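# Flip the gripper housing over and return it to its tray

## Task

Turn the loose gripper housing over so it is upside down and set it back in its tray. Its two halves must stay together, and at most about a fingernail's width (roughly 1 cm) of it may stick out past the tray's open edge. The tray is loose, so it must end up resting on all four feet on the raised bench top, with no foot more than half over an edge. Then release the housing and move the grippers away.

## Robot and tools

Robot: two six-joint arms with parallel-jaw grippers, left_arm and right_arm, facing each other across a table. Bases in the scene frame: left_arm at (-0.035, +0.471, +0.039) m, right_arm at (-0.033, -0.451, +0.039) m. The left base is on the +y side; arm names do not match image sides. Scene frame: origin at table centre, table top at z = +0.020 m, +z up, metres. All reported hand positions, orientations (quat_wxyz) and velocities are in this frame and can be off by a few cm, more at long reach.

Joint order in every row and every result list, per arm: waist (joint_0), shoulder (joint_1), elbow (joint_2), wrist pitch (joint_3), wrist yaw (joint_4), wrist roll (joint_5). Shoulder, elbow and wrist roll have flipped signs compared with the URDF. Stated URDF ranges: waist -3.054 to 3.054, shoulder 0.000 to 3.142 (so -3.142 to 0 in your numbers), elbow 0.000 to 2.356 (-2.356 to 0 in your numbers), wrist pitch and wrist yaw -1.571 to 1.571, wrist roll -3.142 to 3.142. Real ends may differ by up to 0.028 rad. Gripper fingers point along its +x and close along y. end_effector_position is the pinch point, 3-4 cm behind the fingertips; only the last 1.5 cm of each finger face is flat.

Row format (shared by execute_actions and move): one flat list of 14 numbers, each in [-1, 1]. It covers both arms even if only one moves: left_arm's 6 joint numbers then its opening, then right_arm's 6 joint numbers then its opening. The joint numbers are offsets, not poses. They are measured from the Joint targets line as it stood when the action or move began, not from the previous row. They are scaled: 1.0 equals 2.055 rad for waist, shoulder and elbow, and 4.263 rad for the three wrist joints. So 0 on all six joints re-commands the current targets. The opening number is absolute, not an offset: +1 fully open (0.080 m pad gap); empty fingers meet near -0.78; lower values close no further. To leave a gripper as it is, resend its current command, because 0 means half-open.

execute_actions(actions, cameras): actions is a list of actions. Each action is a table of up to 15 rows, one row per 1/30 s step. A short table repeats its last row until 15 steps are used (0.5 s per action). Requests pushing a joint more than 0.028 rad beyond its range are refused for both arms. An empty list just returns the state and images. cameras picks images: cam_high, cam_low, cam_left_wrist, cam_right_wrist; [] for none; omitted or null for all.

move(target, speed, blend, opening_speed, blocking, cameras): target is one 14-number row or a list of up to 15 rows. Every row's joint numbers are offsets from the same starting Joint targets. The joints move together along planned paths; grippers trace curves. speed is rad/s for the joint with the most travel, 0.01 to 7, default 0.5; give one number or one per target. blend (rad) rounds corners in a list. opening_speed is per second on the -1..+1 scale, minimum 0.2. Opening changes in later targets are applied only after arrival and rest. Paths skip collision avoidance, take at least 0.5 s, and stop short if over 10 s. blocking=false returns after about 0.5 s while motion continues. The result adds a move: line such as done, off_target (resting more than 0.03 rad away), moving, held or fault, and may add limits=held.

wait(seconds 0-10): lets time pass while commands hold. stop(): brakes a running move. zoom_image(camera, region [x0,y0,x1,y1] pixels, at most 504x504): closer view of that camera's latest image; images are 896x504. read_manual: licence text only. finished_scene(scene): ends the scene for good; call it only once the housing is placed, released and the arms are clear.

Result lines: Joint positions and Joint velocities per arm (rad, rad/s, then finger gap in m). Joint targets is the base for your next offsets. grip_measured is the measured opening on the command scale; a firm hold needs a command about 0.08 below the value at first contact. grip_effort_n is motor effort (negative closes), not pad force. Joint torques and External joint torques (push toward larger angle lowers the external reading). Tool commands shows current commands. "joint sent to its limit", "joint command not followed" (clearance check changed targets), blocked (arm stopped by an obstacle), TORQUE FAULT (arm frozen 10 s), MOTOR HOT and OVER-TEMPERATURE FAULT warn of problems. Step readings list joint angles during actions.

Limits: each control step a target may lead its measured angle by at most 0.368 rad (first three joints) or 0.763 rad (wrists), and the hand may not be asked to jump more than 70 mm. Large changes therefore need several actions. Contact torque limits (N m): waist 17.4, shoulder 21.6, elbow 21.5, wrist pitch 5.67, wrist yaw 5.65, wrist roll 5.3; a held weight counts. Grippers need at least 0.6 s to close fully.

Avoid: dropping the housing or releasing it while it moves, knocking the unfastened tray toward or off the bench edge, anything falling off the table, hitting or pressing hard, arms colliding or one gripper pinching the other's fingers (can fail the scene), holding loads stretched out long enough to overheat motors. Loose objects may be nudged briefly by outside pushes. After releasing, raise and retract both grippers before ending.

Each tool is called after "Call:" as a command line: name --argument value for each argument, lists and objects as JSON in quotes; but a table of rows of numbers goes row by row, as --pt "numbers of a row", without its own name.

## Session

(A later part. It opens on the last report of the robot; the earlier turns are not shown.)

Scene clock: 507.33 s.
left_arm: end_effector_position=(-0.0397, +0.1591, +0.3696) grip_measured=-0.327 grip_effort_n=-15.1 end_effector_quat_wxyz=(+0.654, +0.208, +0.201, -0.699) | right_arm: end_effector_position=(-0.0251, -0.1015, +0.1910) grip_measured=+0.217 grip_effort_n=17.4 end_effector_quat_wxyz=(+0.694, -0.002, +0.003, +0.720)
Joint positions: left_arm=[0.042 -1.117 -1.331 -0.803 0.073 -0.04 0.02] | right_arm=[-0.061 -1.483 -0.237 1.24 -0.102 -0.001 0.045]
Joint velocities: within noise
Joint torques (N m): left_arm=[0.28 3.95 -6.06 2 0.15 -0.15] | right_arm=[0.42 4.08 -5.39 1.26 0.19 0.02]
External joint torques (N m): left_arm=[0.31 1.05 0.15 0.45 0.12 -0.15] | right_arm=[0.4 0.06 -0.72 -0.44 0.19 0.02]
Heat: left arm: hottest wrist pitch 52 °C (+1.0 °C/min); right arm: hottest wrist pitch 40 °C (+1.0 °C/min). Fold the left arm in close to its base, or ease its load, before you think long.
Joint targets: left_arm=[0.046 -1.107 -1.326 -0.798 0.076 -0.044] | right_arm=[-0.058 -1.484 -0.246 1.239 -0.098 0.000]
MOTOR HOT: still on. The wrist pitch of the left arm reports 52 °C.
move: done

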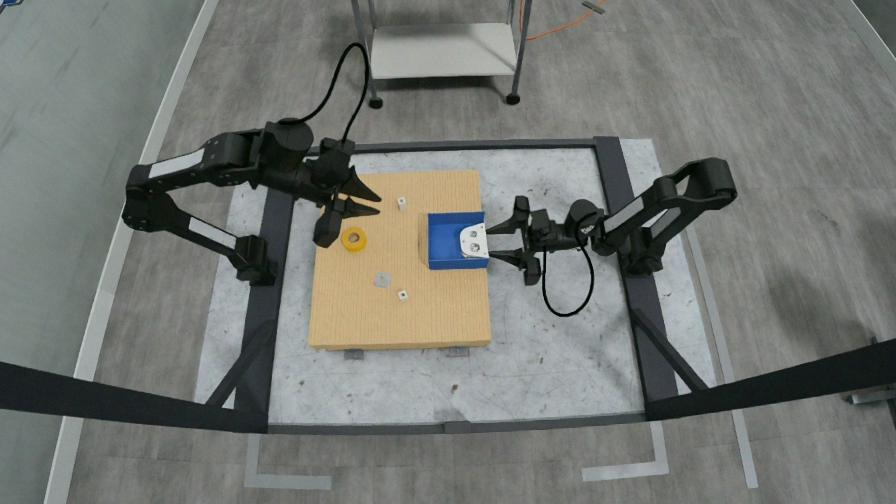

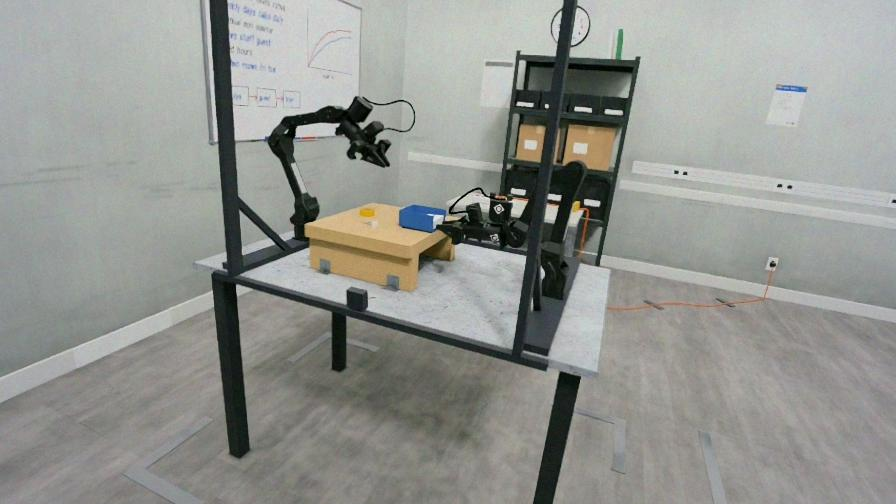

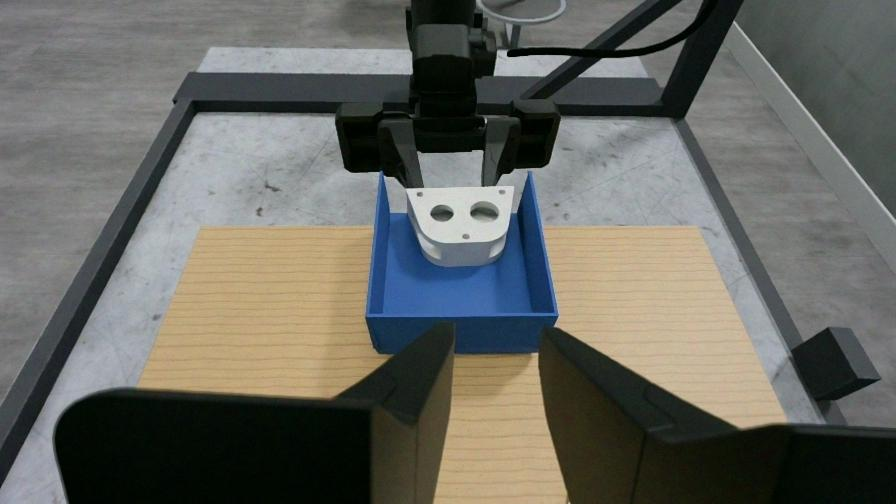

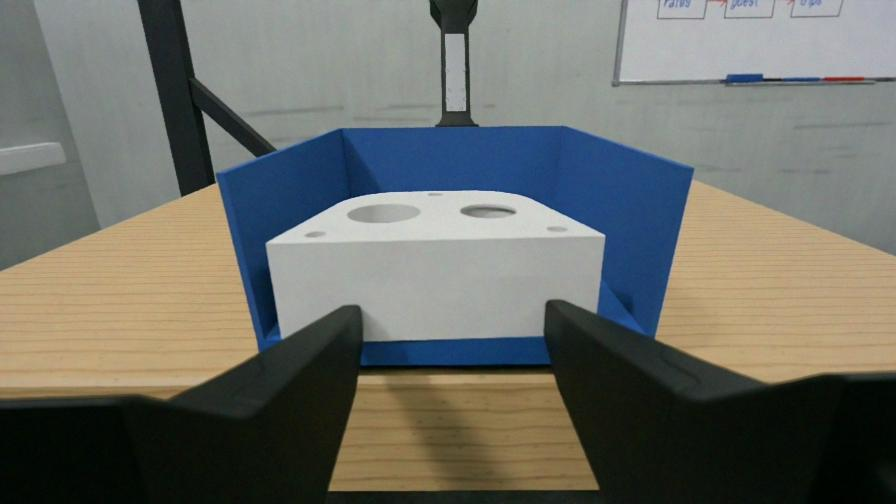

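Call:
move --pt "0 0 0 0 0 0 -0.33 -0.0107 0.086 0.0647 -0.0106 -0.0052 0 0.22" --pt "0 0 0 0 0 0 -0.33 -0.0107 0.232 0.0647 -0.0106 -0.0052 0 0.22" --speed '[0.12,0.4]'

Call:
zoom_image --camera "cam_high" --region '[420, 180, 560, 300]'

Call:
zoom_image --camera "cam_low" --region '[370, 160, 500, 260]'

Call:
zoom_image --camera "cam_right_wrist" --region '[200, 50, 700, 500]'

Scene clock: 528.13 s.
left_arm: end_effector_position=(-0.0397, +0.1591, +0.3696) grip_measured=-0.327 grip_effort_n=-15.6 end_effector_quat_wxyz=(+0.654, +0.208, +0.201, -0.699) | right_arm: end_effector_position=(-0.0264, -0.1621, +0.2769) grip_measured=+0.217 grip_effort_n=17.4 end_effector_quat_wxyz=(+0.687, +0.094, -0.114, +0.711)
Joint positions: left_arm=[0.042 -1.117 -1.331 -0.803 0.073 -0.04 0.02] | right_arm=[-0.077 -1.016 -0.12 1.193 -0.116 -0.001 0.045]
Joint velocities: within noise
Joint torques (N m): left_arm=[0.31 3.96 -6.06 2 0.15 -0.14] | right_arm=[-0.27 2.92 -4.79 1.18 -0.11 0.02]
External joint torques (N m): left_arm=[0.32 1.11 0.09 0.46 0.12 -0.14] | right_arm=[-0.27 1.16 1.04 -0.32 -0.14 0.03]
Heat: left arm: hottest wrist pitch 52 °C (+0.0 °C/min); right arm: hottest wrist pitch 41 °C (+2.0 °C/min). Fold the left arm in close to its base, or ease its load, before you think long.
Joint targets: left_arm=[0.046 -1.107 -1.326 -0.798 0.076 -0.044] | right_arm=[-0.080 -1.007 -0.113 1.194 -0.120 0.000]
MOTOR HOT: still on. The wrist pitch of the left arm reports 52 °C.
move: done

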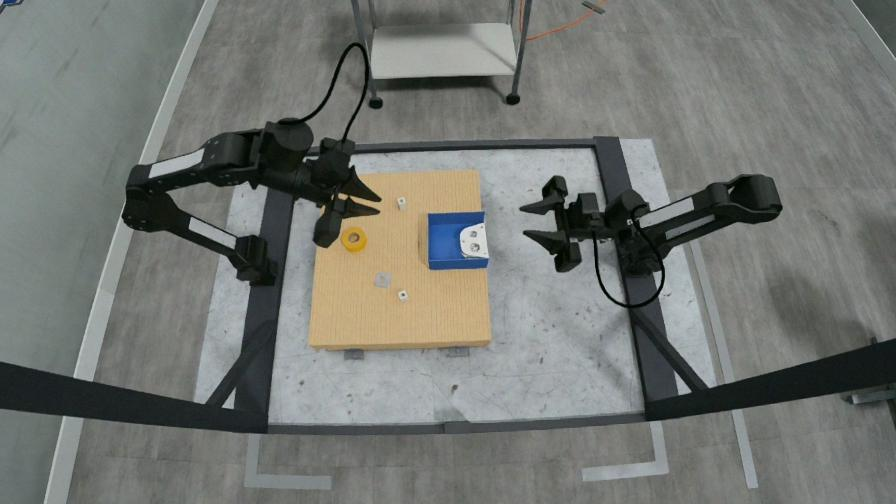

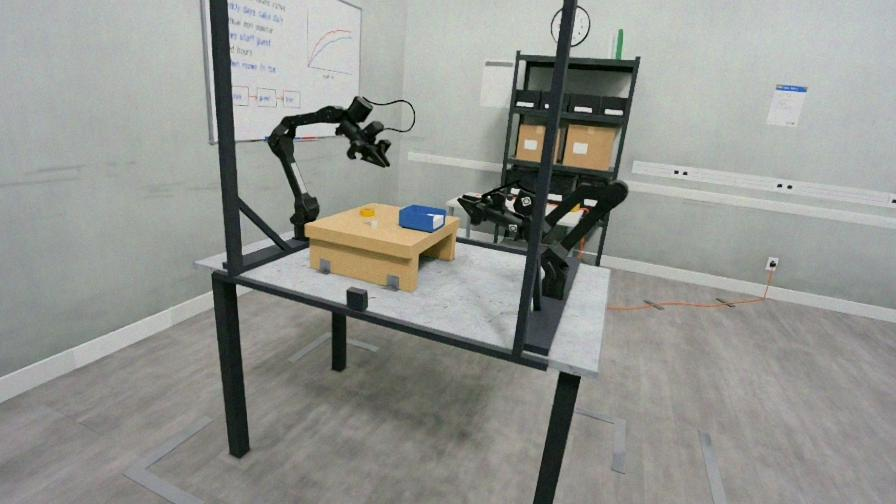

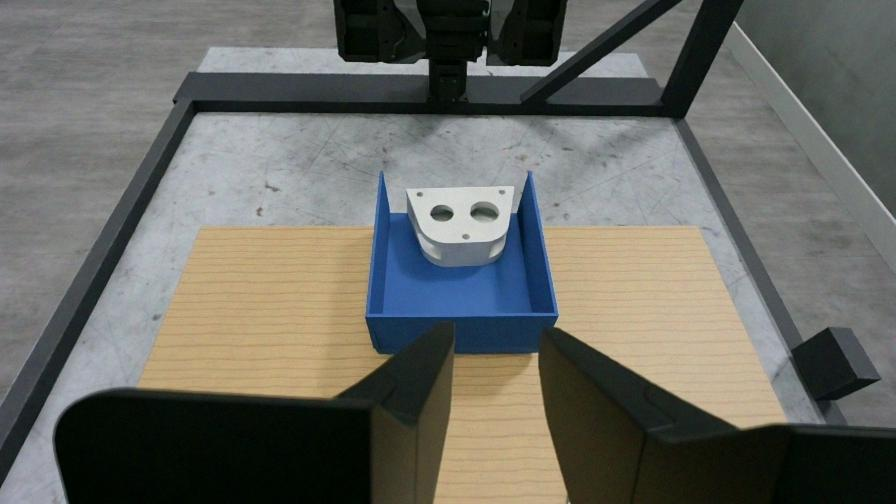

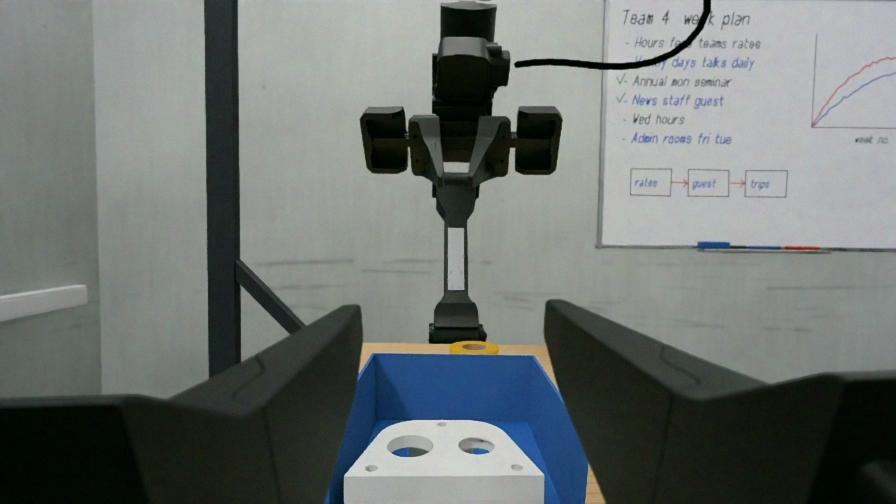

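Scaled by 3.600 from the camera's 896x504 image, which has a finer 1280x720 frame.

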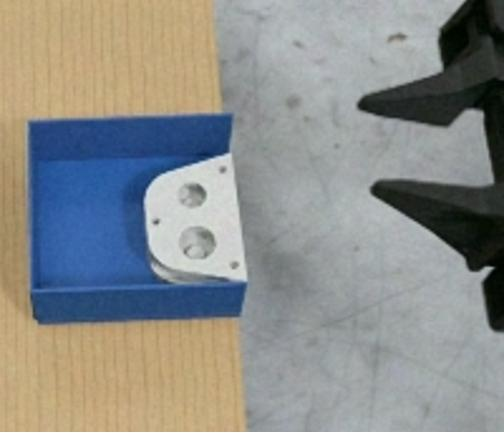

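Scaled by 3.877 from the camera's 896x504 image, which has a finer 1280x720 frame.

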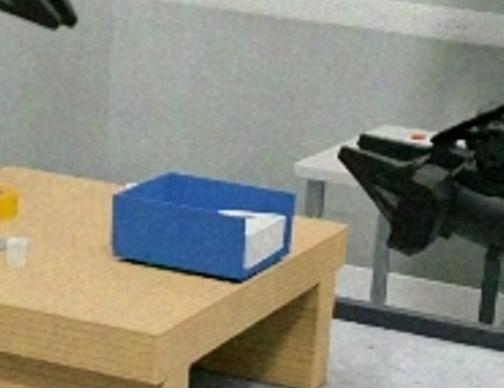

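Scaled by 1.008 from the camera's 896x504 image, which has a finer 1280x720 frame.

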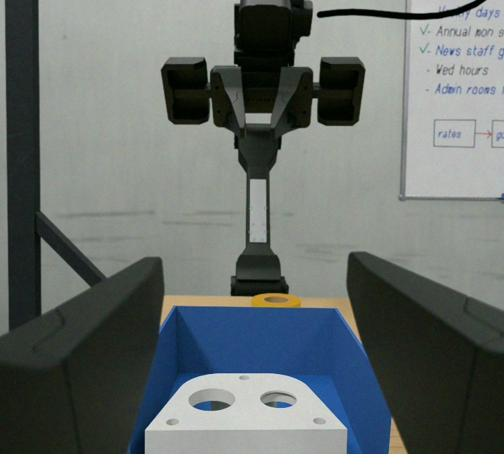

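Call:
finished_scene --scene 2

The scene is finished: the task was done.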